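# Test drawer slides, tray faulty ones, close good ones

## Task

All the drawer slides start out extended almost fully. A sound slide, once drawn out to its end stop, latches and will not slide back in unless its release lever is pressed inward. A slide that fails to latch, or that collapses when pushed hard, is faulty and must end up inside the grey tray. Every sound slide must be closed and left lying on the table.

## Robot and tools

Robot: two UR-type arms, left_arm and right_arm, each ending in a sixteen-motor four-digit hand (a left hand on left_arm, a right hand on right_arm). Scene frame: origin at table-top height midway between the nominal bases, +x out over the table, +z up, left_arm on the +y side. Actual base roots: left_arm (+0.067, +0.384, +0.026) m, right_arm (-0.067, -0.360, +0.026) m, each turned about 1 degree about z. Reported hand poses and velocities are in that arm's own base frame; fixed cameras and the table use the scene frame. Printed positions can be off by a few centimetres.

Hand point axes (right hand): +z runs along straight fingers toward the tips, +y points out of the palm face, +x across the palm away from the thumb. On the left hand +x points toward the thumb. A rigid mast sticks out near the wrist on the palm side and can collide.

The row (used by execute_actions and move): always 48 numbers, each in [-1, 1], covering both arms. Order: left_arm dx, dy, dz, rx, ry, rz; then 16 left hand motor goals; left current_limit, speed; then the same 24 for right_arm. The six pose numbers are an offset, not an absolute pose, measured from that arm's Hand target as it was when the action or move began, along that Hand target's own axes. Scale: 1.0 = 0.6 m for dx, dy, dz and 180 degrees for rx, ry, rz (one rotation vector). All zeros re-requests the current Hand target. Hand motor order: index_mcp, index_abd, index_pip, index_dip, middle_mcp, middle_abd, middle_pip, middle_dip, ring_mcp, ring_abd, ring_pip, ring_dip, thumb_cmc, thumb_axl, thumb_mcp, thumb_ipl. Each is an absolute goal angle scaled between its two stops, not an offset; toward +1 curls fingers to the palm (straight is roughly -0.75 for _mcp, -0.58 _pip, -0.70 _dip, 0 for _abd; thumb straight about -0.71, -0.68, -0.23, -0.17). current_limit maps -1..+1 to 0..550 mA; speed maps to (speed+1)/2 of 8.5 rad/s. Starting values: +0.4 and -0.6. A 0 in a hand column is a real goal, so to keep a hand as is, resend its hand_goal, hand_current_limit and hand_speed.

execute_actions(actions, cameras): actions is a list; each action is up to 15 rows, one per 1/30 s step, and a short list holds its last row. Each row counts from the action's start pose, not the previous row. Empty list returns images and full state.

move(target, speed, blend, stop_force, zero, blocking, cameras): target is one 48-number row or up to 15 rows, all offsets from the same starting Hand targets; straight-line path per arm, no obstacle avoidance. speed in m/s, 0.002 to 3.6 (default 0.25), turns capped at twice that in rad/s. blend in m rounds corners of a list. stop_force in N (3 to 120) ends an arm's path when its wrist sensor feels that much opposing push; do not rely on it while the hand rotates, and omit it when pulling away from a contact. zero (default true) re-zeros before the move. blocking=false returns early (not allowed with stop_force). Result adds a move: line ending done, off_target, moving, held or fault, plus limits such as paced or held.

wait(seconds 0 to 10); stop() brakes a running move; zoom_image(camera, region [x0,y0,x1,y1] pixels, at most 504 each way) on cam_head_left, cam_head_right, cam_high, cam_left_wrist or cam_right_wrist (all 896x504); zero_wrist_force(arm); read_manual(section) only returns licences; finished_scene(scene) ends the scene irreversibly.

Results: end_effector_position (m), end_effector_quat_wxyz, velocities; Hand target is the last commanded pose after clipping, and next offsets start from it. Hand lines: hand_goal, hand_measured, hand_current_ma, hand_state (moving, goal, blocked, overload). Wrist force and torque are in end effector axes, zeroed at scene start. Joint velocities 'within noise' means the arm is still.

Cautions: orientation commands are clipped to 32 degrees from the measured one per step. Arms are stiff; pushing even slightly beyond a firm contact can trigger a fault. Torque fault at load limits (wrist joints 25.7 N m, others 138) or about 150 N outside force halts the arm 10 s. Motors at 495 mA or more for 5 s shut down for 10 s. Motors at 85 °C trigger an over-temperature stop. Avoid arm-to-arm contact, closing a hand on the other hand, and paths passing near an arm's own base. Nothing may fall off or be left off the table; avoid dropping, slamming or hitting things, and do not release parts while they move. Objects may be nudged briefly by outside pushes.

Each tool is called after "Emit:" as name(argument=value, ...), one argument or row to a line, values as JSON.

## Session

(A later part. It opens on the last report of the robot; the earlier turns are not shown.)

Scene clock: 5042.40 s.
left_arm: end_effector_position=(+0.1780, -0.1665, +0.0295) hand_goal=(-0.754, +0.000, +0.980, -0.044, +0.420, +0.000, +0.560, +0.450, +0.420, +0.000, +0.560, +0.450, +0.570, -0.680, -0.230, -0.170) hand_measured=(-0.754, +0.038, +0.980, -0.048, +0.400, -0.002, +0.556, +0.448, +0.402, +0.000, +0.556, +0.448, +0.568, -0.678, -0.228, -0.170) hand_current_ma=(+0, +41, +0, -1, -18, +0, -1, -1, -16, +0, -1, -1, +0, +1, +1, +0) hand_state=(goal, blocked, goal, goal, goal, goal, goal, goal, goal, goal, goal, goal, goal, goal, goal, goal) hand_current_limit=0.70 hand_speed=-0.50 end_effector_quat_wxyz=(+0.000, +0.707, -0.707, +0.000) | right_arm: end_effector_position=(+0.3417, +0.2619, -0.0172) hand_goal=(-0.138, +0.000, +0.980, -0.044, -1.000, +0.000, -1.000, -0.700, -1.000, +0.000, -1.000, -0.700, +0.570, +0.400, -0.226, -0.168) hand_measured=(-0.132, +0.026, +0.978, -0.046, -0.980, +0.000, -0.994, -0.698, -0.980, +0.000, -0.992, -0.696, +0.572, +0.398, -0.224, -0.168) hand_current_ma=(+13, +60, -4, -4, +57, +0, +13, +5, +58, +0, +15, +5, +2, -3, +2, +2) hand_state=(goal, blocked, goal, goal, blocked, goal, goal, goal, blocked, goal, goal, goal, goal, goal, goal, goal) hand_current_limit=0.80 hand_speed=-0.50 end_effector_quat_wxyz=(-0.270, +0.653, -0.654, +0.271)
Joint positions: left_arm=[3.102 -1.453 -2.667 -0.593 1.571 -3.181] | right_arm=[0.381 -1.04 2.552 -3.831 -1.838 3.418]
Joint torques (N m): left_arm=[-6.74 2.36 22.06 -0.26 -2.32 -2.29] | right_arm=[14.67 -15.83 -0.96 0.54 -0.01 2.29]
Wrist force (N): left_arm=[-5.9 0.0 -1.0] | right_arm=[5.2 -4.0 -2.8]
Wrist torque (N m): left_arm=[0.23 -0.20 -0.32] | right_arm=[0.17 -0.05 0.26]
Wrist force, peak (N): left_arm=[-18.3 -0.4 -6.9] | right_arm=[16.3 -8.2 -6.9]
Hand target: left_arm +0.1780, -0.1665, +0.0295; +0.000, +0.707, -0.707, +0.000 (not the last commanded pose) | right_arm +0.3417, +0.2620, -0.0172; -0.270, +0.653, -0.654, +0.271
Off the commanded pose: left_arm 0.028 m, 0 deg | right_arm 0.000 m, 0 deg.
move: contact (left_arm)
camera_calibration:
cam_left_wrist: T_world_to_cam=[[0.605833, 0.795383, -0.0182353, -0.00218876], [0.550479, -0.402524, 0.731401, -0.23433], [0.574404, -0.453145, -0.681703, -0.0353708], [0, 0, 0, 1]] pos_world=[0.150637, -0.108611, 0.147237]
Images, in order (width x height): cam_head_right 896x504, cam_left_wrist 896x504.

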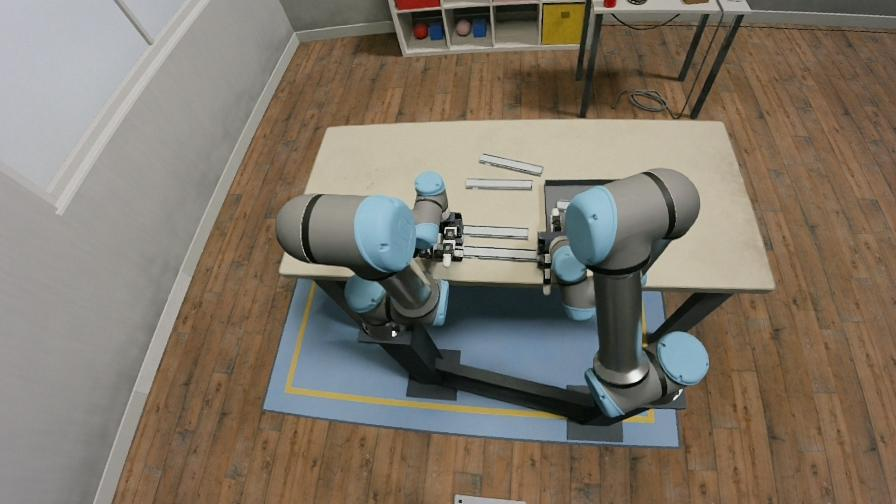

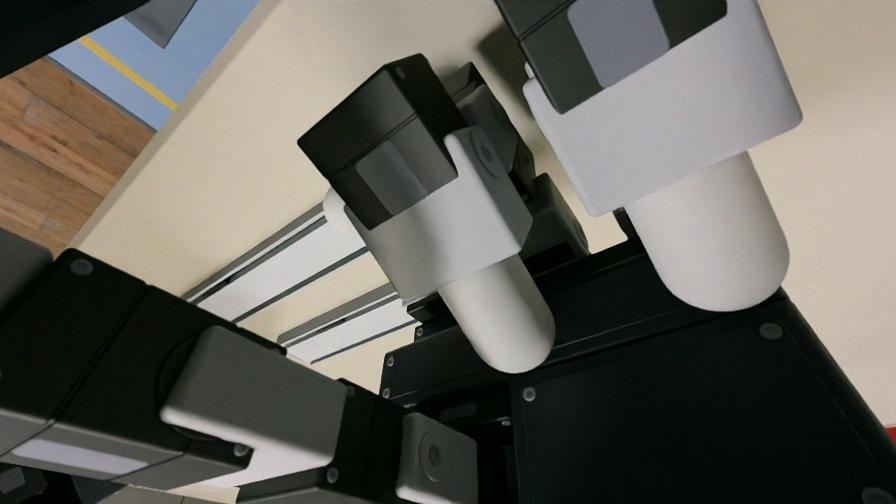

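Emit:
move(
  target=[
    [-0.0133,0,0,0,0,0,-0.753,0,0.98,-0.043,0.42,0,0.56,0.45,0.42,0,0.56,0.45,0.571,-0.68,-0.23,-0.17,0.7,-0.5,0.0167,0,0,0,0,0,-0.137,0,0.98,-0.043,-1,0,-1,-0.7,-1,0,-1,-0.7,0.571,0.401,-0.226,-0.168,0.8,-0.5],
    [-0.0133,0,-0.1667,0,0,0,-0.753,0,0.98,-0.043,0.42,0,0.56,0.45,0.42,0,0.56,0.45,0.571,-0.68,-0.23,-0.17,0.7,-0.5,0.0167,-0.165,-0.165,0,0,0,-0.137,0,0.98,-0.043,-1,0,-1,-0.7,-1,0,-1,-0.7,0.571,0.401,-0.226,-0.168,0.8,-0.5],
    [0.0558,-0.1637,-0.1667,0.3889,-0.0145,0.0102,-0.753,0,0.98,-0.043,0.42,0,0.56,0.45,0.42,0,0.56,0.45,0.571,-0.68,-0.23,-0.17,0.7,-0.5,0.02,-0.2437,-0.0792,0.1389,0.009,-0.0142,-0.137,0,0.98,-0.043,-1,0,-1,-0.7,-1,0,-1,-0.7,0.571,0.401,-0.226,-0.168,0.8,-0.5],
  ],
  speed=[0.04, 0.15, 0.3],
  blend=[0.003, 0.02, 0],
  cameras=["cam_right_wrist", "cam_left_wrist", "cam_head_right", "cam_head_left"],
)

Emit:
zoom_image(
  camera="cam_head_right",
  region=[380, 190, 600, 310],
)

Scene clock: 5071.43 s.
left_arm: end_effector_position=(+0.2552, -0.1913, +0.1301) hand_goal=(-0.754, +0.000, +0.980, -0.044, +0.420, +0.000, +0.560, +0.450, +0.420, +0.000, +0.560, +0.450, +0.570, -0.680, -0.230, -0.170) hand_measured=(-0.750, +0.004, +0.980, -0.048, +0.410, -0.002, +0.556, +0.448, +0.410, +0.000, +0.556, +0.448, +0.570, -0.678, -0.228, -0.170) hand_current_ma=(+2, +1, +0, -1, -6, +0, -1, -1, -6, +0, -1, -1, +0, +1, +1, +0) hand_state=(goal, goal, goal, goal, goal, goal, goal, goal, goal, goal, goal, goal, goal, goal, goal, goal) hand_current_limit=0.70 hand_speed=-0.50 end_effector_quat_wxyz=(-0.338, +0.619, -0.635, +0.316) | right_arm: end_effector_position=(+0.4022, +0.2503, +0.1202) hand_goal=(-0.138, +0.000, +0.980, -0.044, -1.000, +0.000, -1.000, -0.700, -1.000, +0.000, -1.000, -0.700, +0.570, +0.400, -0.226, -0.168) hand_measured=(-0.136, +0.002, +0.978, -0.046, -0.980, +0.000, -0.994, -0.698, -0.980, +0.000, -0.992, -0.696, +0.572, +0.398, -0.224, -0.168) hand_current_ma=(+2, +4, -4, -4, +56, +0, +13, +5, +58, +0, +15, +5, +2, -3, +2, +2) hand_state=(goal, goal, goal, goal, blocked, goal, goal, goal, blocked, goal, goal, goal, goal, goal, goal, goal) hand_current_limit=0.80 hand_speed=-0.50 end_effector_quat_wxyz=(-0.375, +0.600, -0.581, +0.402)
Joint positions: left_arm=[2.842 -1.262 -2.816 0.304 1.832 -3.283] | right_arm=[0.386 -1.276 2.505 -3.933 -1.942 3.26]
Joint torques (N m): left_arm=[8.58 -4.02 22.48 0.85 -1.57 -0.72] | right_arm=[4.27 -32.33 3.43 -3.79 1.33 2.69]
Wrist force (N): left_arm=[0.4 -0.1 0.5] | right_arm=[-0.2 0.1 1.1]
Wrist torque (N m): left_arm=[0.23 0.01 0.26] | right_arm=[-0.02 0.05 0.02]
Wrist force, peak (N): left_arm=[-6.6 0.1 -1.0] | right_arm=[6.1 -4.6 -3.0]
Hand target: left_arm +0.2553, -0.1913, +0.1300; -0.338, +0.619, -0.635, +0.316 (not the last commanded pose) | right_arm +0.4021, +0.2502, +0.1202; -0.375, +0.599, -0.581, +0.402 (not the last commanded pose)
Off the commanded pose: left_arm 0.023 m, 15 deg | right_arm 0.009 m, 3 deg.
move: held (left_arm; a check stopped the path), off_target (right_arm; braked when a check withheld steps of left_arm); path passed 2 of 3 targets; limits=held
pose unreachable (left arm): on one or more control steps of this call, first in action 0 (counted from 0), this arm could not follow its commanded pose, so it was not sent that pose on those steps. It may still have moved: this result reports where it is.
cause: moving toward the commanded pose would bring two parts of the arm too close to each other (joints 3 (elbow) and 4 (wrist 1) lie between them).
camera_calibration:
cam_left_wrist: T_world_to_cam=[[0.36613, 0.7737, 0.517047, -0.0400901], [-0.288895, -0.433668, 0.853505, -0.16798], [0.884584, -0.461866, 0.0647397, -0.200369], [0, 0, 0, 1]] pos_world=[0.143393, -0.134374, 0.177072]
cam_right_wrist: T_world_to_cam=[[-0.252594, 0.720776, -0.645506, 0.0313364], [-0.469101, 0.492261, 0.733228, -0.0698035], [0.84625, 0.488017, 0.213775, -0.362028], [0, 0, 0, 1]] pos_world=[0.281537, 0.188451, 0.148802]
Images, in order (width x height): cam_head_left 896x504, cam_head_right 896x504, cam_left_wrist 896x504, cam_right_wrist 896x504.

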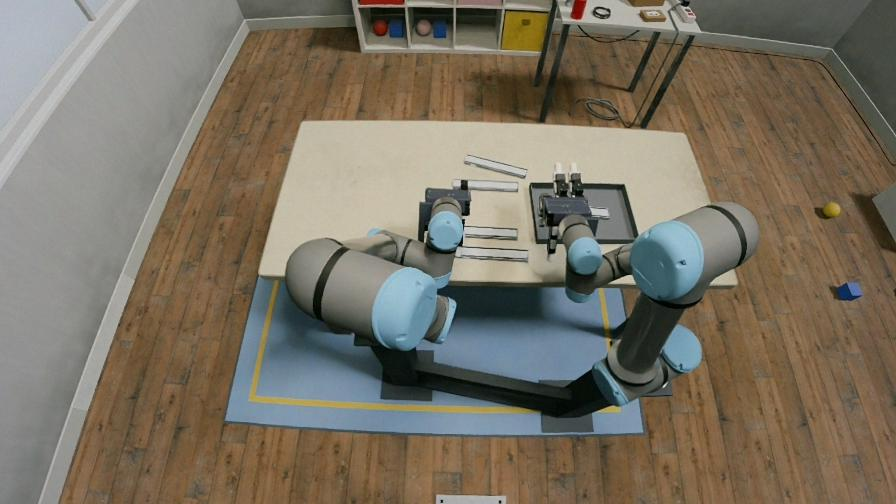

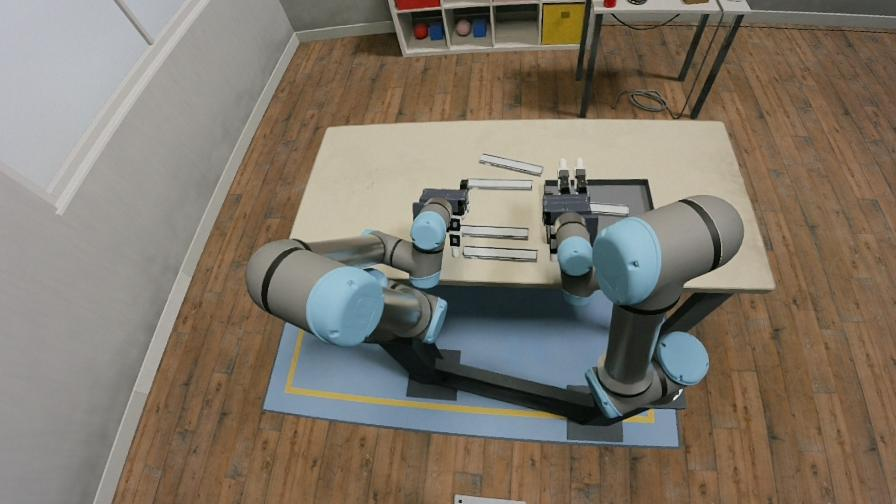

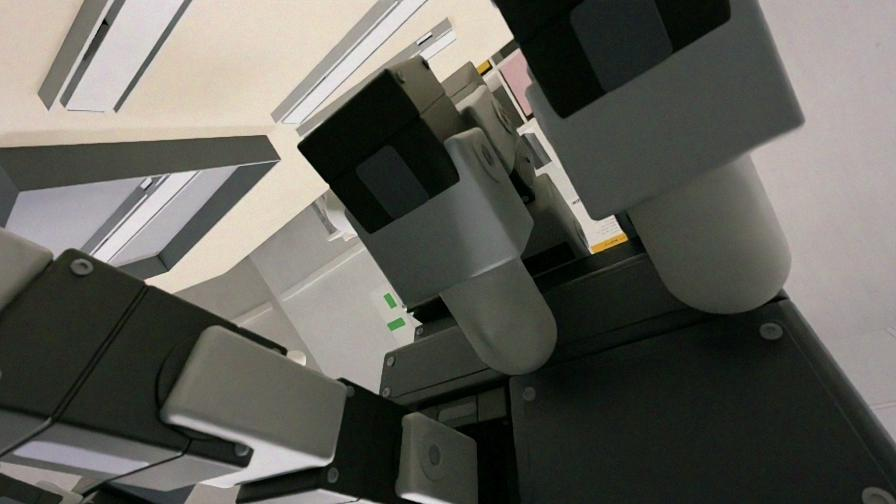

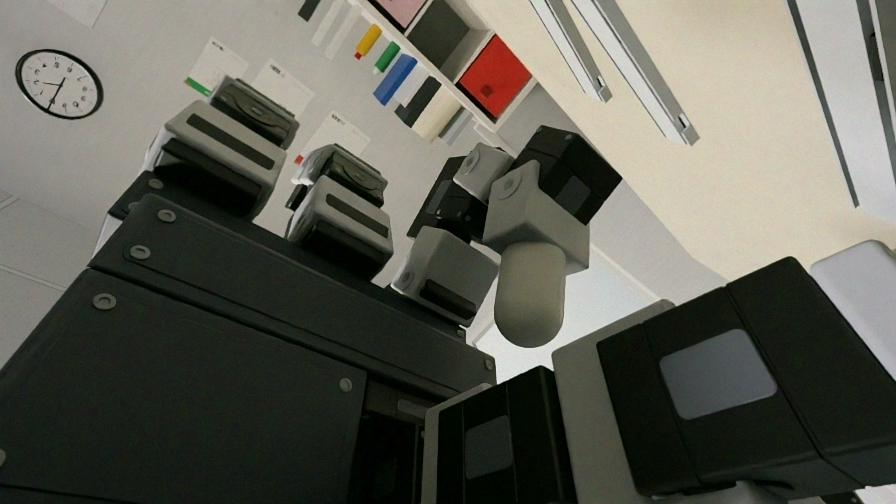

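Scaled by 2.291 from the camera's 896x504 image, which has a finer 1280x720 frame.

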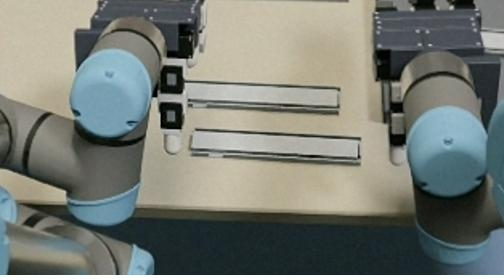

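Emit:
move(
  target=[0.1335,-0.0231,0.0244,0.0836,-0.0036,0.003,-0.274,0,0.3708,-0.3478,-0.274,0,0.3358,-0.3478,-0.17,0,0.31,0.1,0.657,-0.68,-0.226,0.157,0.78,-0.5,-0.1665,-0.0127,0.0098,0.0191,0.001,-0.0013,-0.274,0,0.3708,-0.3478,-0.274,0,0.3358,-0.3478,-0.17,0,0.31,0.1,0.657,-0.68,-0.226,0.157,0.78,-0.5],
  speed=0.15,
  cameras=["cam_head_left", "cam_head_right", "cam_high"],
)

Scene clock: 5123.23 s.
left_arm: end_effector_position=(+0.2746, -0.2715, +0.1299) hand_goal=(-0.274, +0.000, +0.370, -0.348, -0.274, +0.000, +0.336, -0.348, -0.170, +0.000, +0.310, +0.100, +0.656, -0.680, -0.226, +0.156) hand_measured=(-0.272, +0.004, +0.372, -0.346, -0.266, -0.002, +0.336, -0.346, -0.164, +0.000, +0.310, +0.102, +0.654, -0.678, -0.226, +0.154) hand_current_ma=(+0, +1, +0, +1, +4, +0, +0, +1, +2, +0, +0, +1, -1, +1, +0, -1) hand_state=(goal, goal, goal, goal, goal, goal, goal, goal, goal, goal, goal, goal, goal, goal, goal, goal) hand_current_limit=0.78 hand_speed=-0.50 end_effector_quat_wxyz=(-0.421, +0.568, -0.589, +0.391) | right_arm: end_effector_position=(+0.4105, +0.3502, +0.1202) hand_goal=(-0.274, +0.000, +0.370, -0.348, -0.274, +0.000, +0.336, -0.348, -0.170, +0.000, +0.310, +0.100, +0.656, -0.680, -0.226, +0.156) hand_measured=(-0.266, +0.002, +0.372, -0.346, -0.270, +0.000, +0.332, -0.350, -0.168, +0.000, +0.304, +0.096, +0.652, -0.678, -0.226, +0.154) hand_current_ma=(+18, +3, +2, +3, +6, +0, -8, -4, +2, +0, -11, -5, -6, +5, +1, -5) hand_state=(goal, goal, goal, goal, goal, goal, goal, goal, goal, goal, goal, goal, goal, goal, goal, goal) hand_current_limit=0.78 hand_speed=-0.50 end_effector_quat_wxyz=(-0.391, +0.589, -0.569, +0.421)
Joint positions: left_arm=[2.413 -1.784 -2.664 0.85 2.264 -3.391] | right_arm=[0.647 -1.132 2.287 -3.866 -2.192 3.348]
Joint torques (N m): left_arm=[-7.21 11.53 13.16 3.52 2.55 -2.08] | right_arm=[4.14 -39.33 -6.7 -4.7 -1.51 -2.06]
Wrist force (N): left_arm=[0.7 0.1 1.1] | right_arm=[-0.4 0.3 1.2]
Wrist torque (N m): left_arm=[0.15 0.00 0.14] | right_arm=[0.05 0.07 -0.01]
Wrist force, peak (N): left_arm=[1.4 0.2 1.1] | right_arm=[-1.7 -0.1 1.4]
Hand target: left_arm +0.2747, -0.2715, +0.1300; -0.421, +0.568, -0.589, +0.392 | right_arm +0.4105, +0.3502, +0.1203; -0.391, +0.588, -0.569, +0.421
Off the commanded pose: left_arm 0.000 m, 0 deg | right_arm 0.000 m, 0 deg.
move: done
Images, in order (width x height): cam_head_left 896x504, cam_head_right 896x504, cam_high 896x504.

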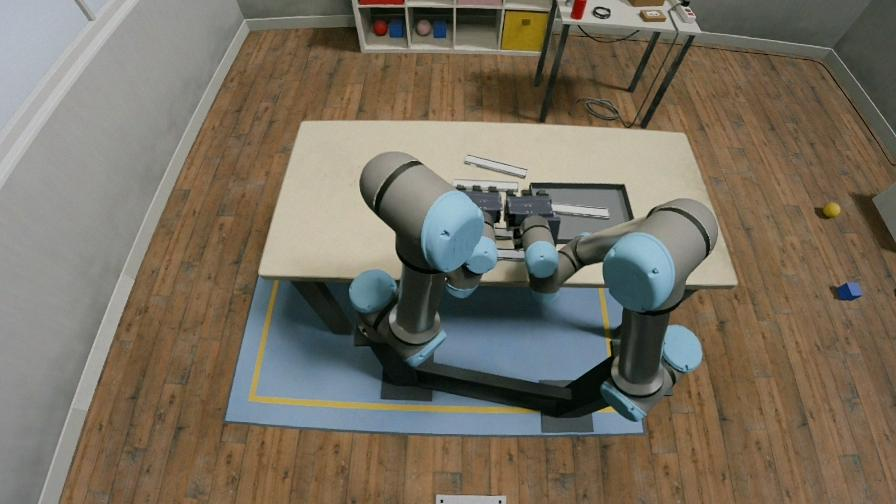

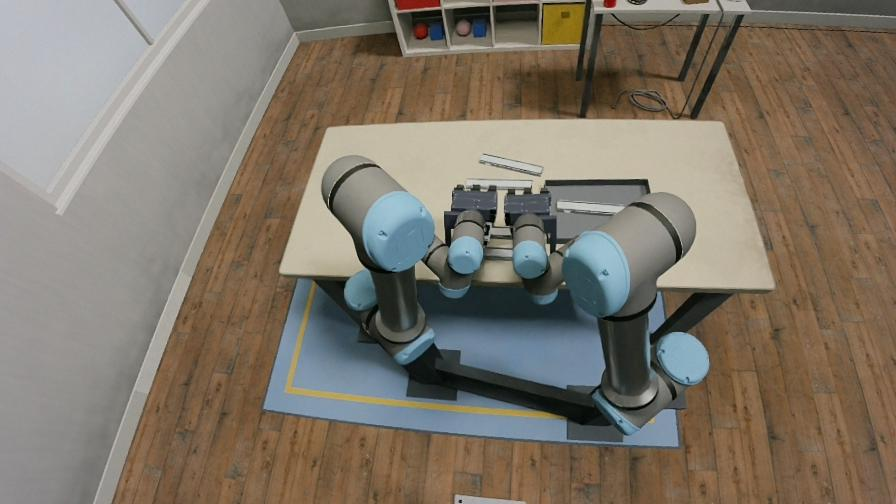

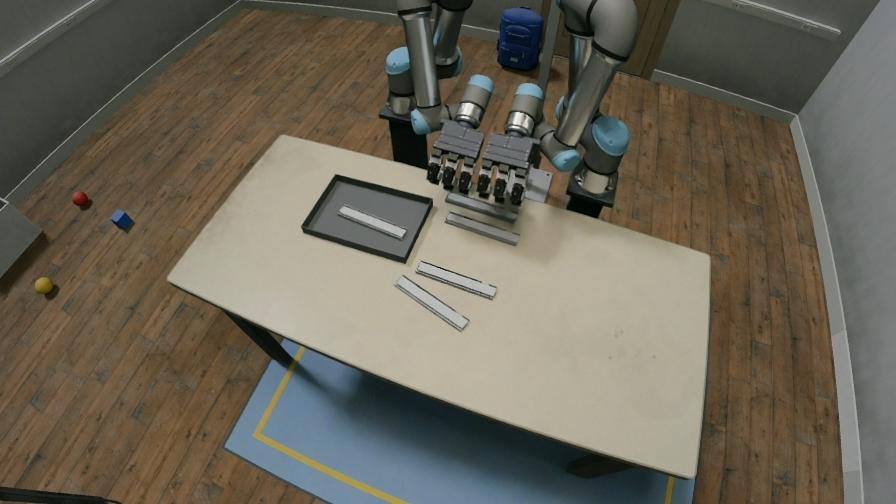

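Emit:
move(
  target=[0.0078,0.1408,0.0512,0,0,0,-0.274,0,0.3708,-0.3478,-0.274,0,0.3358,-0.3478,-0.17,0,0.31,0.1,0.657,-0.68,-0.226,0.157,0.78,-0.5,-0.007,0.1252,0.0455,0,0,0,-0.274,0,0.3708,-0.3478,-0.274,0,0.3358,-0.3478,-0.17,0,0.31,0.1,0.657,-0.68,-0.226,0.157,0.78,-0.5],
  speed=0.1,
  cameras=["cam_head_left", "cam_head_right", "cam_high"],
)

Emit:
zoom_image(
  camera="cam_high",
  region=[400, 110, 580, 250],
)

Emit:
move(
  target=[0.0042,0.0751,0.0273,0,0,0,-0.274,0,0.3708,-0.3478,-0.274,0,0.3358,-0.3478,-0.17,0,0.31,0.1,0.657,-0.68,-0.226,0.157,0.78,-0.5,-0.0042,0.0751,0.0273,0,0,0,-0.274,0,0.3708,-0.3478,-0.274,0,0.3358,-0.3478,-0.17,0,0.31,0.1,0.657,-0.68,-0.226,0.157,0.78,-0.5],
  speed=0.02,
  stop_force=4,
  cameras=["cam_high", "cam_head_right"],
)

Emit:
zoom_image(
  camera="cam_high",
  region=[400, 110, 580, 250],
)

Scene clock: 5160.97 s.
left_arm: end_effector_position=(+0.2749, -0.2716, +0.0400) hand_goal=(-0.274, +0.000, +0.370, -0.348, -0.274, +0.000, +0.336, -0.348, -0.170, +0.000, +0.310, +0.100, +0.656, -0.680, -0.226, +0.156) hand_measured=(-0.272, +0.004, +0.372, -0.346, -0.266, -0.002, +0.336, -0.346, -0.164, +0.000, +0.310, +0.102, +0.654, -0.678, -0.226, +0.154) hand_current_ma=(+0, +1, +0, +1, +4, +0, +0, +1, +2, +0, +0, +1, -1, +1, +0, -1) hand_state=(goal, goal, goal, goal, goal, goal, goal, goal, goal, goal, goal, goal, goal, goal, goal, goal) hand_current_limit=0.78 hand_speed=-0.50 end_effector_quat_wxyz=(-0.421, +0.568, -0.589, +0.392) | right_arm: end_effector_position=(+0.4108, +0.3504, +0.0404) hand_goal=(-0.274, +0.000, +0.370, -0.348, -0.274, +0.000, +0.336, -0.348, -0.170, +0.000, +0.310, +0.100, +0.656, -0.680, -0.226, +0.156) hand_measured=(-0.266, +0.002, +0.372, -0.346, -0.270, +0.000, +0.332, -0.350, -0.168, +0.000, +0.304, +0.096, +0.652, -0.678, -0.226, +0.154) hand_current_ma=(+18, +3, +2, +3, +6, +0, -8, -4, +2, +0, -11, -5, -6, +5, +1, -5) hand_state=(goal, goal, goal, goal, goal, goal, goal, goal, goal, goal, goal, goal, goal, goal, goal, goal) hand_current_limit=0.78 hand_speed=-0.50 end_effector_quat_wxyz=(-0.391, +0.588, -0.569, +0.421)
Joint positions: left_arm=[2.413 -2.244 -2.654 1.301 2.264 -3.39] | right_arm=[0.647 -0.894 2.277 -4.094 -2.192 3.348]
Joint torques (N m): left_arm=[7.28 21.25 -8.79 3.55 -0.88 -0.1] | right_arm=[-4.79 -29.43 8.09 -2.31 0.52 -2.31]
Wrist force (N): left_arm=[0.7 0.0 1.0] | right_arm=[-0.6 0.2 1.1]
Wrist torque (N m): left_arm=[0.15 0.00 0.13] | right_arm=[0.06 0.08 -0.01]
Wrist force, peak (N): left_arm=[0.8 1.2 1.4] | right_arm=[-0.2 1.5 1.6]
Hand target: left_arm +0.2749, -0.2716, +0.0400; -0.421, +0.568, -0.589, +0.392 | right_arm +0.4107, +0.3504, +0.0403; -0.391, +0.588, -0.569, +0.421
Off the commanded pose: left_arm 0.000 m, 0 deg | right_arm 0.000 m, 0 deg.
move: done
Images, in order (width x height): cam_head_left 896x504, cam_head_right 896x504, cam_high 896x504.

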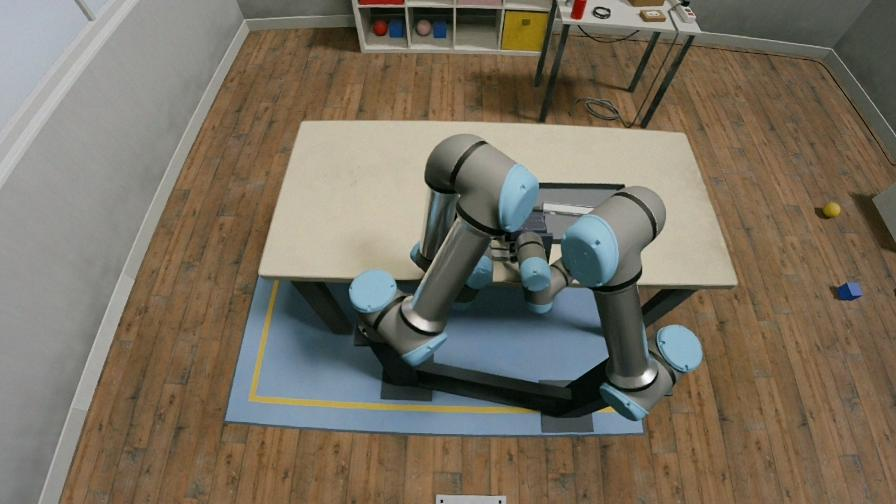

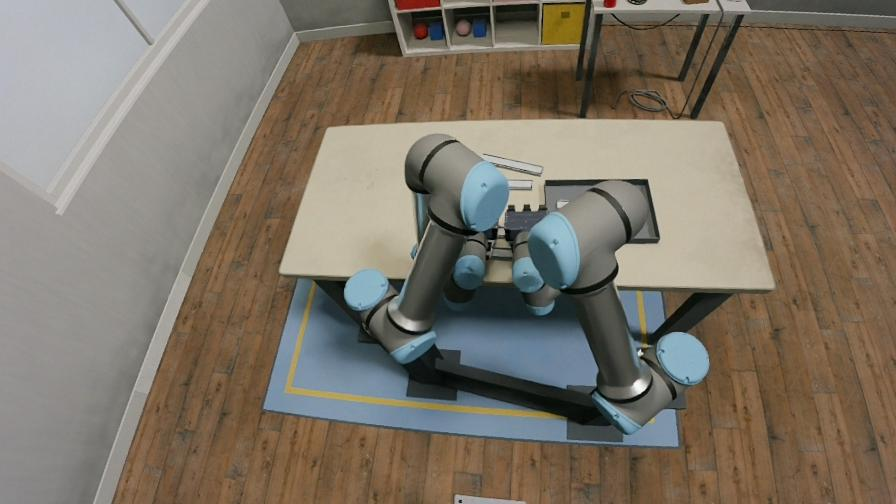

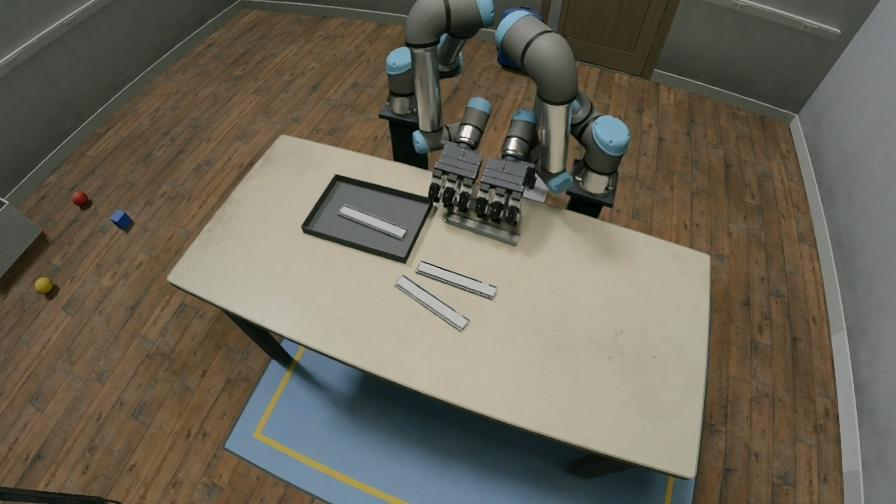

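Scaled by 2.800 from the camera's 896x504 image, which has a finer 1280x720 frame.

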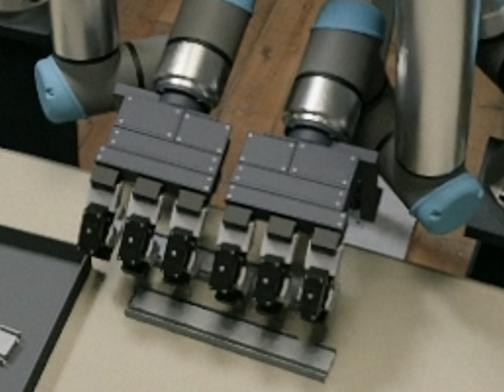

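Scene clock: 5163.57 s.
left_arm: end_effector_position=(+0.2750, -0.2716, +0.0062) hand_goal=(-0.274, +0.000, +0.370, -0.348, -0.274, +0.000, +0.336, -0.348, -0.170, +0.000, +0.310, +0.100, +0.656, -0.680, -0.226, +0.156) hand_measured=(-0.280, +0.002, +0.368, -0.348, -0.268, -0.002, +0.336, -0.346, -0.164, +0.000, +0.310, +0.102, +0.654, -0.678, -0.228, +0.158) hand_current_ma=(-2, +0, -1, +0, +3, +0, +0, +1, +2, +0, +0, +1, +0, +1, -1, +1) hand_state=(goal, goal, goal, goal, goal, goal, goal, goal, goal, goal, goal, goal, goal, goal, goal, goal) hand_current_limit=0.78 hand_speed=-0.50 end_effector_quat_wxyz=(-0.421, +0.568, -0.589, +0.392) | right_arm: end_effector_position=(+0.4108, +0.3504, +0.0151) hand_goal=(-0.274, +0.000, +0.370, -0.348, -0.274, +0.000, +0.336, -0.348, -0.170, +0.000, +0.310, +0.100, +0.656, -0.680, -0.226, +0.156) hand_measured=(-0.272, +0.002, +0.372, -0.346, -0.270, +0.000, +0.332, -0.350, -0.168, +0.000, +0.304, +0.096, +0.652, -0.678, -0.226, +0.154) hand_current_ma=(+2, +3, +2, +3, +6, +0, -8, -4, +3, +0, -11, -5, -6, +5, +1, -5) hand_state=(goal, goal, goal, goal, goal, goal, goal, goal, goal, goal, goal, goal, goal, goal, goal, goal) hand_current_limit=0.78 hand_speed=-0.50 end_effector_quat_wxyz=(-0.391, +0.588, -0.569, +0.421)
Joint positions: left_arm=[2.413 -2.404 -2.624 1.431 2.264 -3.39] | right_arm=[0.647 -0.817 2.264 -4.158 -2.192 3.348]
Joint torques (N m): left_arm=[3.97 22.42 -11.53 4.01 0.25 2.1] | right_arm=[-10.3 -38.14 9.81 -4.38 1.02 -1.46]
Wrist force (N): left_arm=[0.5 -1.3 1.1] | right_arm=[-0.3 0.1 1.1]
Wrist torque (N m): left_arm=[0.10 0.04 0.12] | right_arm=[0.05 0.06 0.00]
Wrist force, peak (N): left_arm=[1.3 -10.8 -2.3] | right_arm=[0.2 -5.1 1.2]
Hand target: left_arm +0.2750, -0.2716, +0.0062; -0.421, +0.568, -0.589, +0.392 (not the last commanded pose) | right_arm +0.4108, +0.3504, +0.0151; -0.391, +0.588, -0.569, +0.421 (not the last commanded pose)
Off the commanded pose: left_arm 0.014 m, 0 deg | right_arm 0.023 m, 0 deg.
move: contact (left_arm, right_arm)
Images, in order (width x height): cam_head_right 896x504, cam_high 896x504.

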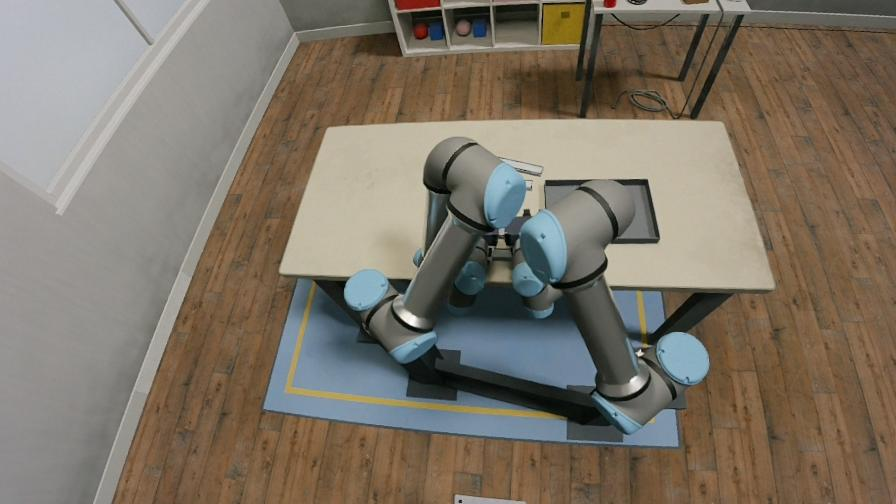

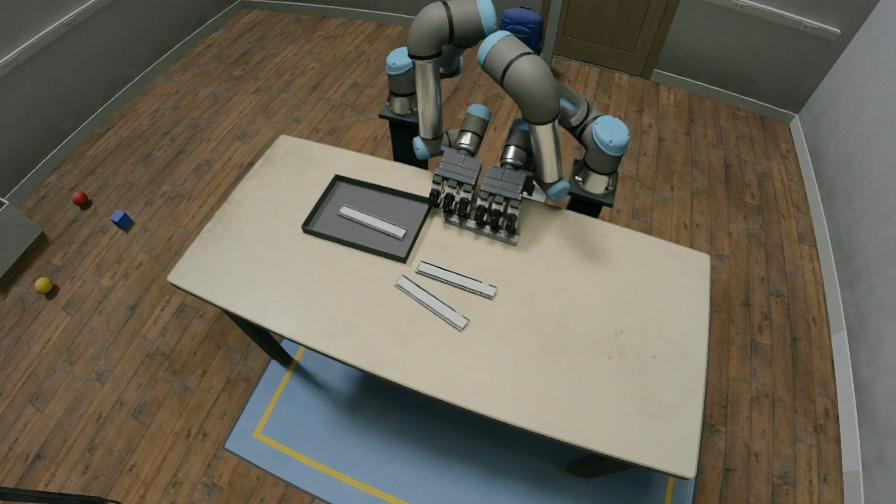

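Scaled by 2.800 from the camera's 896x504 image, which has a finer 1280x720 frame.

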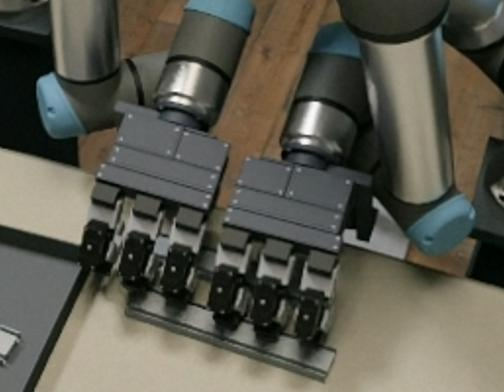

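Emit:
move(
  target=[0,0,0,0,0,0,-0.274,0,0.3708,-0.3478,-0.274,0,0.3358,-0.3478,-0.17,0,0.31,0.1,0.657,-0.68,-0.226,0.157,0.78,-0.5,0.0009,-0.0156,-0.0057,0,0,0,-0.274,0,0.3708,-0.3478,-0.274,0,0.3358,-0.3478,-1,0,-1,-0.7,0.657,-0.68,-0.226,0.157,0.78,-0.5],
  speed=0.05,
)

Emit:
move(
  target=[0,0,0,0,0,0,-0.274,0,0.3708,-0.3478,-0.274,0,0.3358,-0.3478,-0.17,0,0.31,0.1,0.657,-0.68,-0.226,0.157,0.78,-0.5,-0.0027,0.0485,0.0177,0,0,0,-0.274,0,0.3708,-0.3478,-0.274,0,0.3358,-0.3478,-1,0,-1,-0.7,0.657,-0.68,-0.226,0.157,0.78,-0.5],
  speed=0.015,
  stop_force=4,
  cameras=["cam_high", "cam_head_right"],
)

Emit:
zoom_image(
  camera="cam_high",
  region=[400, 150, 560, 250],
)

Scene clock: 5188.87 s.
left_arm: end_effector_position=(+0.2750, -0.2716, +0.0062) hand_goal=(-0.274, +0.000, +0.370, -0.348, -0.274, +0.000, +0.336, -0.348, -0.170, +0.000, +0.310, +0.100, +0.656, -0.680, -0.226, +0.156) hand_measured=(-0.280, +0.002, +0.368, -0.348, -0.268, -0.002, +0.336, -0.346, -0.164, +0.000, +0.310, +0.102, +0.654, -0.678, -0.228, +0.158) hand_current_ma=(-2, +0, -1, +0, +3, +0, +0, +1, +2, +0, +0, +1, +0, +1, -1, +1) hand_state=(goal, goal, goal, goal, goal, goal, goal, goal, goal, goal, goal, goal, goal, goal, goal, goal) hand_current_limit=0.78 hand_speed=-0.50 end_effector_quat_wxyz=(-0.421, +0.568, -0.589, +0.392) | right_arm: end_effector_position=(+0.4107, +0.3503, +0.0251) hand_goal=(-0.274, +0.000, +0.370, -0.348, -0.274, +0.000, +0.336, -0.348, -1.000, +0.000, -1.000, -0.700, +0.656, -0.680, -0.226, +0.156) hand_measured=(-0.272, +0.002, +0.372, -0.346, -0.270, +0.000, +0.332, -0.350, -0.976, +0.000, -0.992, -0.696, +0.652, -0.678, -0.226, +0.154) hand_current_ma=(+2, +3, +2, +3, +6, +0, -8, -4, +66, +0, +16, +5, -6, +5, +1, -5) hand_state=(goal, goal, goal, goal, goal, goal, goal, goal, blocked, goal, goal, goal, goal, goal, goal, goal) hand_current_limit=0.78 hand_speed=-0.50 end_effector_quat_wxyz=(-0.391, +0.589, -0.569, +0.421)
Joint positions: left_arm=[2.413 -2.404 -2.624 1.431 2.264 -3.39] | right_arm=[0.647 -0.848 2.27 -4.133 -2.192 3.348]
Joint torques (N m): left_arm=[-4.89 22.78 -12.07 4.02 2 2.45] | right_arm=[-11.98 -22.2 -10.43 -4.73 1 0.08]
Wrist force (N): left_arm=[0.8 -1.2 1.2] | right_arm=[-0.4 0.4 1.1]
Wrist torque (N m): left_arm=[0.10 0.00 0.15] | right_arm=[0.05 0.06 0.01]
Wrist force, peak (N): left_arm=[1.4 -1.8 1.0] | right_arm=[-0.7 0.4 1.3]
Hand target: left_arm +0.2750, -0.2716, +0.0062; -0.421, +0.568, -0.589, +0.392 | right_arm +0.4107, +0.3504, +0.0251; -0.391, +0.588, -0.569, +0.421
Off the commanded pose: left_arm 0.000 m, 0 deg | right_arm 0.000 m, 0 deg.
move: done

Scene clock: 5191.07 s.
left_arm: end_effector_position=(+0.2750, -0.2716, +0.0062) hand_goal=(-0.274, +0.000, +0.370, -0.348, -0.274, +0.000, +0.336, -0.348, -0.170, +0.000, +0.310, +0.100, +0.656, -0.680, -0.226, +0.156) hand_measured=(-0.272, +0.002, +0.368, -0.348, -0.268, -0.002, +0.336, -0.346, -0.164, +0.000, +0.310, +0.102, +0.654, -0.678, -0.228, +0.158) hand_current_ma=(+0, +0, -1, +0, +3, +0, +0, +1, +2, +0, +0, +1, +0, +1, -1, +1) hand_state=(goal, goal, goal, goal, goal, goal, goal, goal, goal, goal, goal, goal, goal, goal, goal, goal) hand_current_limit=0.78 hand_speed=-0.50 end_effector_quat_wxyz=(-0.421, +0.568, -0.589, +0.392) | right_arm: end_effector_position=(+0.4108, +0.3504, +0.0067) hand_goal=(-0.274, +0.000, +0.370, -0.348, -0.274, +0.000, +0.336, -0.348, -1.000, +0.000, -1.000, -0.700, +0.656, -0.680, -0.226, +0.156) hand_measured=(-0.280, +0.002, +0.366, -0.348, -0.270, +0.000, +0.332, -0.350, -0.978, +0.000, -0.992, -0.696, +0.654, -0.678, -0.228, +0.160) hand_current_ma=(-11, +2, -5, +0, +6, +0, -8, -4, +65, +0, +16, +5, -4, +3, -6, +8) hand_state=(goal, goal, goal, goal, goal, goal, goal, goal, blocked, goal, goal, goal, goal, goal, goal, goal) hand_current_limit=0.78 hand_speed=-0.50 end_effector_quat_wxyz=(-0.391, +0.588, -0.569, +0.421)
Joint positions: left_arm=[2.413 -2.404 -2.624 1.431 2.264 -3.39] | right_arm=[0.647 -0.792 2.258 -4.178 -2.192 3.348]
Joint torques (N m): left_arm=[-5.7 23.97 -11.95 4 1.97 2.14] | right_arm=[-10.64 -50.23 12.37 -3.31 0.59 0.75]
Wrist force (N): left_arm=[0.9 -0.8 0.6] | right_arm=[-0.7 -1.5 1.2]
Wrist torque (N m): left_arm=[0.09 -0.03 0.18] | right_arm=[-0.07 0.08 0.04]
Wrist force, peak (N): left_arm=[0.9 -1.7 1.0] | right_arm=[-1.0 -8.7 -1.2]
Hand target: left_arm +0.2750, -0.2716, +0.0062; -0.421, +0.568, -0.589, +0.392 | right_arm +0.4108, +0.3504, +0.0067; -0.391, +0.588, -0.569, +0.421 (not the last commanded pose)
Off the commanded pose: left_arm 0.000 m, 0 deg | right_arm 0.013 m, 0 deg.
move: contact (right_arm)
Images, in order (width x height): cam_head_right 896x504, cam_high 896x504.

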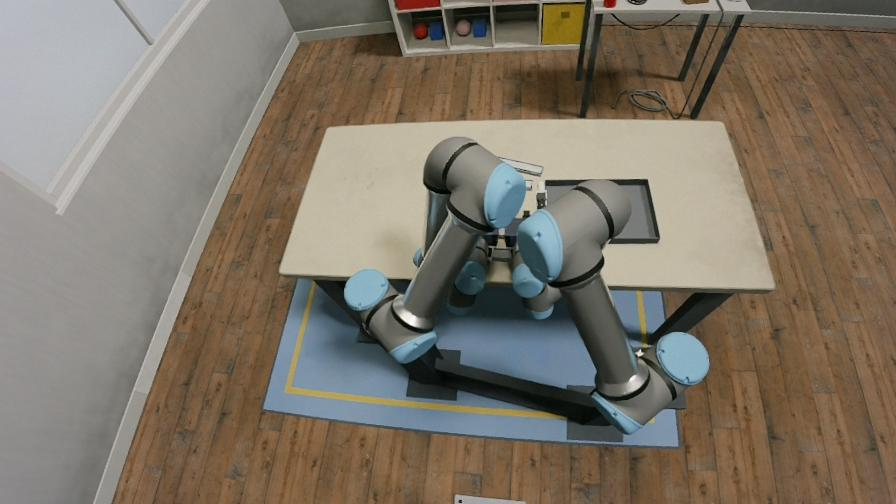

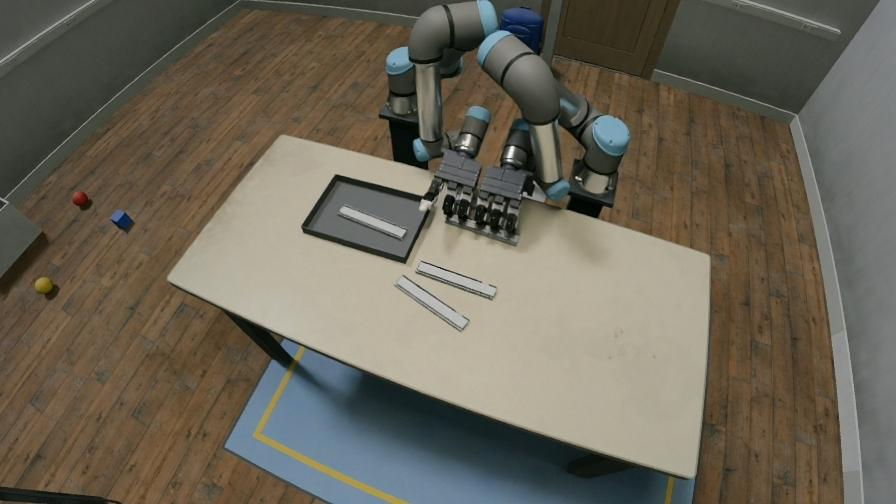

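Scaled by 3.150 from the camera's 896x504 image, which has a finer 1280x720 frame.

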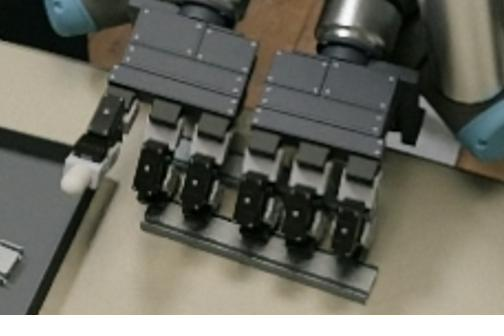

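Emit:
execute_actions(
  actions=[
    [[-0.0001,-0.0011,-0.0004,0,0,0,-0.22,0,0.342,-0.3478,-0.22,0,0.307,-0.3478,-0.17,0,0.31,0.1,0.657,-0.68,-0.226,0.157,0.78,-0.5,0.0001,-0.0011,-0.0004,0,0,0,-0.22,0,0.342,-0.3478,-0.22,0,0.307,-0.3478,-1,0,-1,-0.7,0.657,-0.68,-0.226,0.157,0.78,-0.5]],
    [[0,0,0,0,0,0,-0.1644,0,0.3124,-0.3478,-0.1644,0,0.2774,-0.3478,-0.17,0,0.31,0.1,0.657,-0.68,-0.226,0.157,0.78,-0.5,0,0,0,0,0,0,-0.1644,0,0.3124,-0.3478,-0.1644,0,0.2774,-0.3478,-1,0,-1,-0.7,0.657,-0.68,-0.226,0.157,0.78,-0.5]],
    [[0,0,0,0,0,0,-0.12,0,0.32,-0.34,-0.12,0,0.285,-0.34,-0.17,0,0.31,0.1,0.657,-0.68,-0.2,0.167,0.78,-0.5,0,0,0,0,0,0,-0.12,0,0.32,-0.34,-0.12,0,0.285,-0.34,-1,0,-1,-0.7,0.657,-0.68,-0.2,0.167,0.78,-0.5]],
  ],
  cameras=["cam_high"],
)

Emit:
zoom_image(
  camera="cam_high",
  region=[400, 150, 560, 250],
)

Scene clock: 5212.83 s.
left_arm: end_effector_position=(+0.2750, -0.2716, +0.0069) hand_goal=(-0.120, +0.000, +0.320, -0.340, -0.120, +0.000, +0.284, -0.340, -0.170, +0.000, +0.310, +0.100, +0.656, -0.680, -0.200, +0.166) hand_measured=(-0.212, +0.000, +0.316, -0.344, -0.166, -0.002, +0.272, -0.348, -0.164, +0.000, +0.310, +0.102, +0.654, -0.678, -0.222, +0.158) hand_current_ma=(-224, +0, -2, -1, -76, +0, -7, -4, +2, +0, +0, +1, +0, +1, -31, -7) hand_state=(blocked, goal, goal, goal, blocked, goal, goal, goal, goal, goal, goal, goal, goal, goal, blocked, goal) hand_current_limit=0.78 hand_speed=-0.50 end_effector_quat_wxyz=(-0.421, +0.568, -0.589, +0.392) | right_arm: end_effector_position=(+0.4108, +0.3504, +0.0074) hand_goal=(-0.120, +0.000, +0.320, -0.340, -0.120, +0.000, +0.284, -0.340, -1.000, +0.000, -1.000, -0.700, +0.656, -0.680, -0.200, +0.166) hand_measured=(-0.220, +0.000, +0.314, -0.344, -0.162, +0.000, +0.274, -0.350, -0.978, +0.000, -0.992, -0.696, +0.654, -0.678, -0.218, +0.158) hand_current_ma=(-403, +0, -13, -5, -139, +0, -20, -22, +65, +0, +16, +5, -4, +3, -65, -22) hand_state=(blocked, goal, goal, goal, blocked, goal, goal, goal, blocked, goal, goal, goal, goal, goal, goal, goal) hand_current_limit=0.78 hand_speed=-0.50 end_effector_quat_wxyz=(-0.391, +0.588, -0.569, +0.421)
Joint positions: left_arm=[2.413 -2.401 -2.625 1.429 2.263 -3.39] | right_arm=[0.647 -0.794 2.259 -4.176 -2.192 3.348]
Joint torques (N m): left_arm=[8.27 19.3 4.24 2.14 -1.53 0.3] | right_arm=[-10.51 -19.53 -15.17 -0.89 1.07 -2.59]
Wrist force (N): left_arm=[-0.6 -10.0 -1.0] | right_arm=[0.9 -10.5 -1.2]
Wrist torque (N m): left_arm=[0.27 0.11 -0.07] | right_arm=[0.19 0.00 0.22]
Wrist force, peak (N): left_arm=[-0.2 -10.2 -1.0] | right_arm=[0.8 -11.1 -1.2]
Hand target: left_arm +0.2750, -0.2716, +0.0069; -0.421, +0.568, -0.589, +0.392 | right_arm +0.4108, +0.3504, +0.0074; -0.391, +0.588, -0.569, +0.421
Off the commanded pose: left_arm 0.000 m, 0 deg | right_arm 0.000 m, 0 deg.
Images, in order (width x height): cam_high 896x504.

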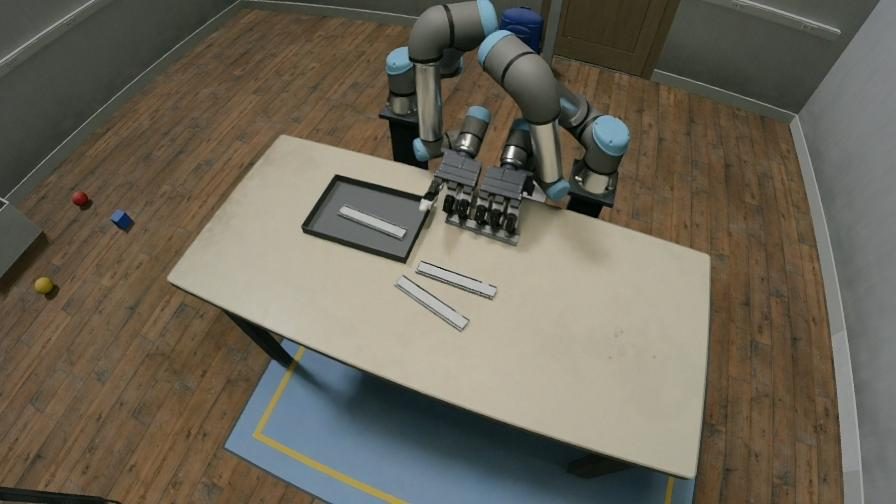

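Scaled by 3.150 from the camera's 896x504 image, which has a finer 1280x720 frame.

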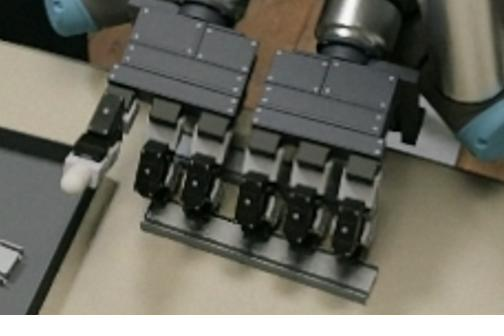

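Emit:
execute_actions(
  actions=[
    [[0,0,0,0,0,0,-0.1,0,0.345,-0.32,-0.09,0,0.31,-0.32,-0.17,0,0.31,0.1,0.657,-0.68,-0.16,0.19,0.78,-0.5,0,0,0,0,0,0,-0.11,0,0.335,-0.335,-0.11,0,0.3,-0.335,-1,0,-1,-0.7,0.657,-0.68,-0.17,0.18,0.78,-0.5]],
    [[0,0,0,0,0,0,-0.07,0,0.38,-0.3,-0.06,0,0.345,-0.3,-0.17,0,0.31,0.1,0.657,-0.68,-0.11,0.22,0.78,-0.5,0,0,0,0,0,0,-0.1,0,0.35,-0.325,-0.1,0,0.32,-0.325,-1,0,-1,-0.7,0.657,-0.68,-0.145,0.195,0.78,-0.5]],
    [[0,0,0,0,0,0,-0.045,0,0.41,-0.285,-0.03,0,0.375,-0.285,-0.17,0,0.31,0.1,0.657,-0.68,-0.09,0.23,0.78,-0.5,0,0,0,0,0,0,-0.09,0,0.365,-0.32,-0.085,0,0.335,-0.32,-1,0,-1,-0.7,0.657,-0.68,-0.124,0.21,0.78,-0.5]],
  ],
  cameras=["cam_high"],
)

Emit:
zoom_image(
  camera="cam_high",
  region=[400, 150, 560, 250],
)

Scene clock: 5243.43 s.
left_arm: end_effector_position=(+0.2750, -0.2716, +0.0069) hand_goal=(-0.046, +0.000, +0.410, -0.286, -0.030, +0.000, +0.374, -0.286, -0.170, +0.000, +0.310, +0.100, +0.656, -0.680, -0.090, +0.230) hand_measured=(-0.206, -0.002, +0.360, -0.304, -0.164, -0.002, +0.278, -0.334, -0.164, +0.000, +0.310, +0.102, +0.654, -0.678, -0.216, +0.162) hand_current_ma=(-490, +0, -80, -14, -415, +0, -222, -73, +2, +0, +0, +1, +0, +0, -490, -208) hand_state=(blocked, goal, blocked, goal, blocked, goal, blocked, blocked, goal, goal, goal, goal, goal, goal, blocked, blocked) hand_current_limit=0.78 hand_speed=-0.50 end_effector_quat_wxyz=(-0.421, +0.568, -0.589, +0.392) | right_arm: end_effector_position=(+0.4108, +0.3504, +0.0074) hand_goal=(-0.090, +0.000, +0.364, -0.320, -0.086, +0.000, +0.334, -0.320, -1.000, +0.000, -1.000, -0.700, +0.656, -0.680, -0.124, +0.210) hand_measured=(-0.220, -0.002, +0.330, -0.324, -0.162, +0.000, +0.276, -0.346, -0.978, +0.000, -0.992, -0.696, +0.654, -0.678, -0.212, +0.160) hand_current_ma=(-490, -2, -97, -5, -288, +0, -191, -71, +65, +0, +16, +5, -3, +3, -441, -228) hand_state=(blocked, goal, blocked, goal, blocked, goal, blocked, blocked, blocked, goal, goal, goal, goal, goal, blocked, blocked) hand_current_limit=0.78 hand_speed=-0.50 end_effector_quat_wxyz=(-0.391, +0.588, -0.569, +0.421)
Joint positions: left_arm=[2.413 -2.401 -2.625 1.428 2.263 -3.39] | right_arm=[0.647 -0.794 2.259 -4.176 -2.192 3.348]
Joint torques (N m): left_arm=[1.43 21.75 3.97 -0.66 -1.29 -1.8] | right_arm=[-9.7 -19.73 -14.7 1.93 1.37 -2.79]
Wrist force (N): left_arm=[0.0 -6.2 1.2] | right_arm=[0.1 -8.5 -0.4]
Wrist torque (N m): left_arm=[0.33 0.09 -0.03] | right_arm=[0.26 -0.01 0.19]
Wrist force, peak (N): left_arm=[-0.3 -10.4 -0.9] | right_arm=[0.8 -10.9 -1.2]
Hand target: left_arm +0.2750, -0.2716, +0.0069; -0.421, +0.568, -0.589, +0.392 | right_arm +0.4108, +0.3504, +0.0074; -0.391, +0.588, -0.569, +0.421
Off the commanded pose: left_arm 0.000 m, 0 deg | right_arm 0.000 m, 0 deg.
Images, in order (width x height): cam_high 896x504.

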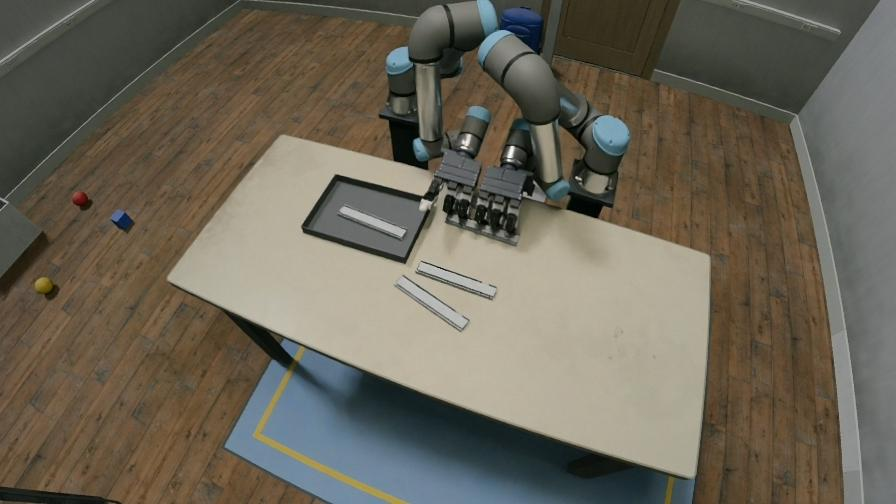

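Scaled by 3.150 from the camera's 896x504 image, which has a finer 1280x720 frame.

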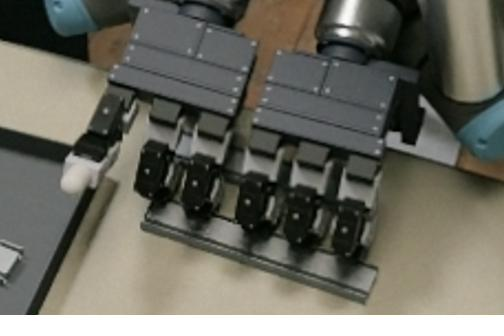

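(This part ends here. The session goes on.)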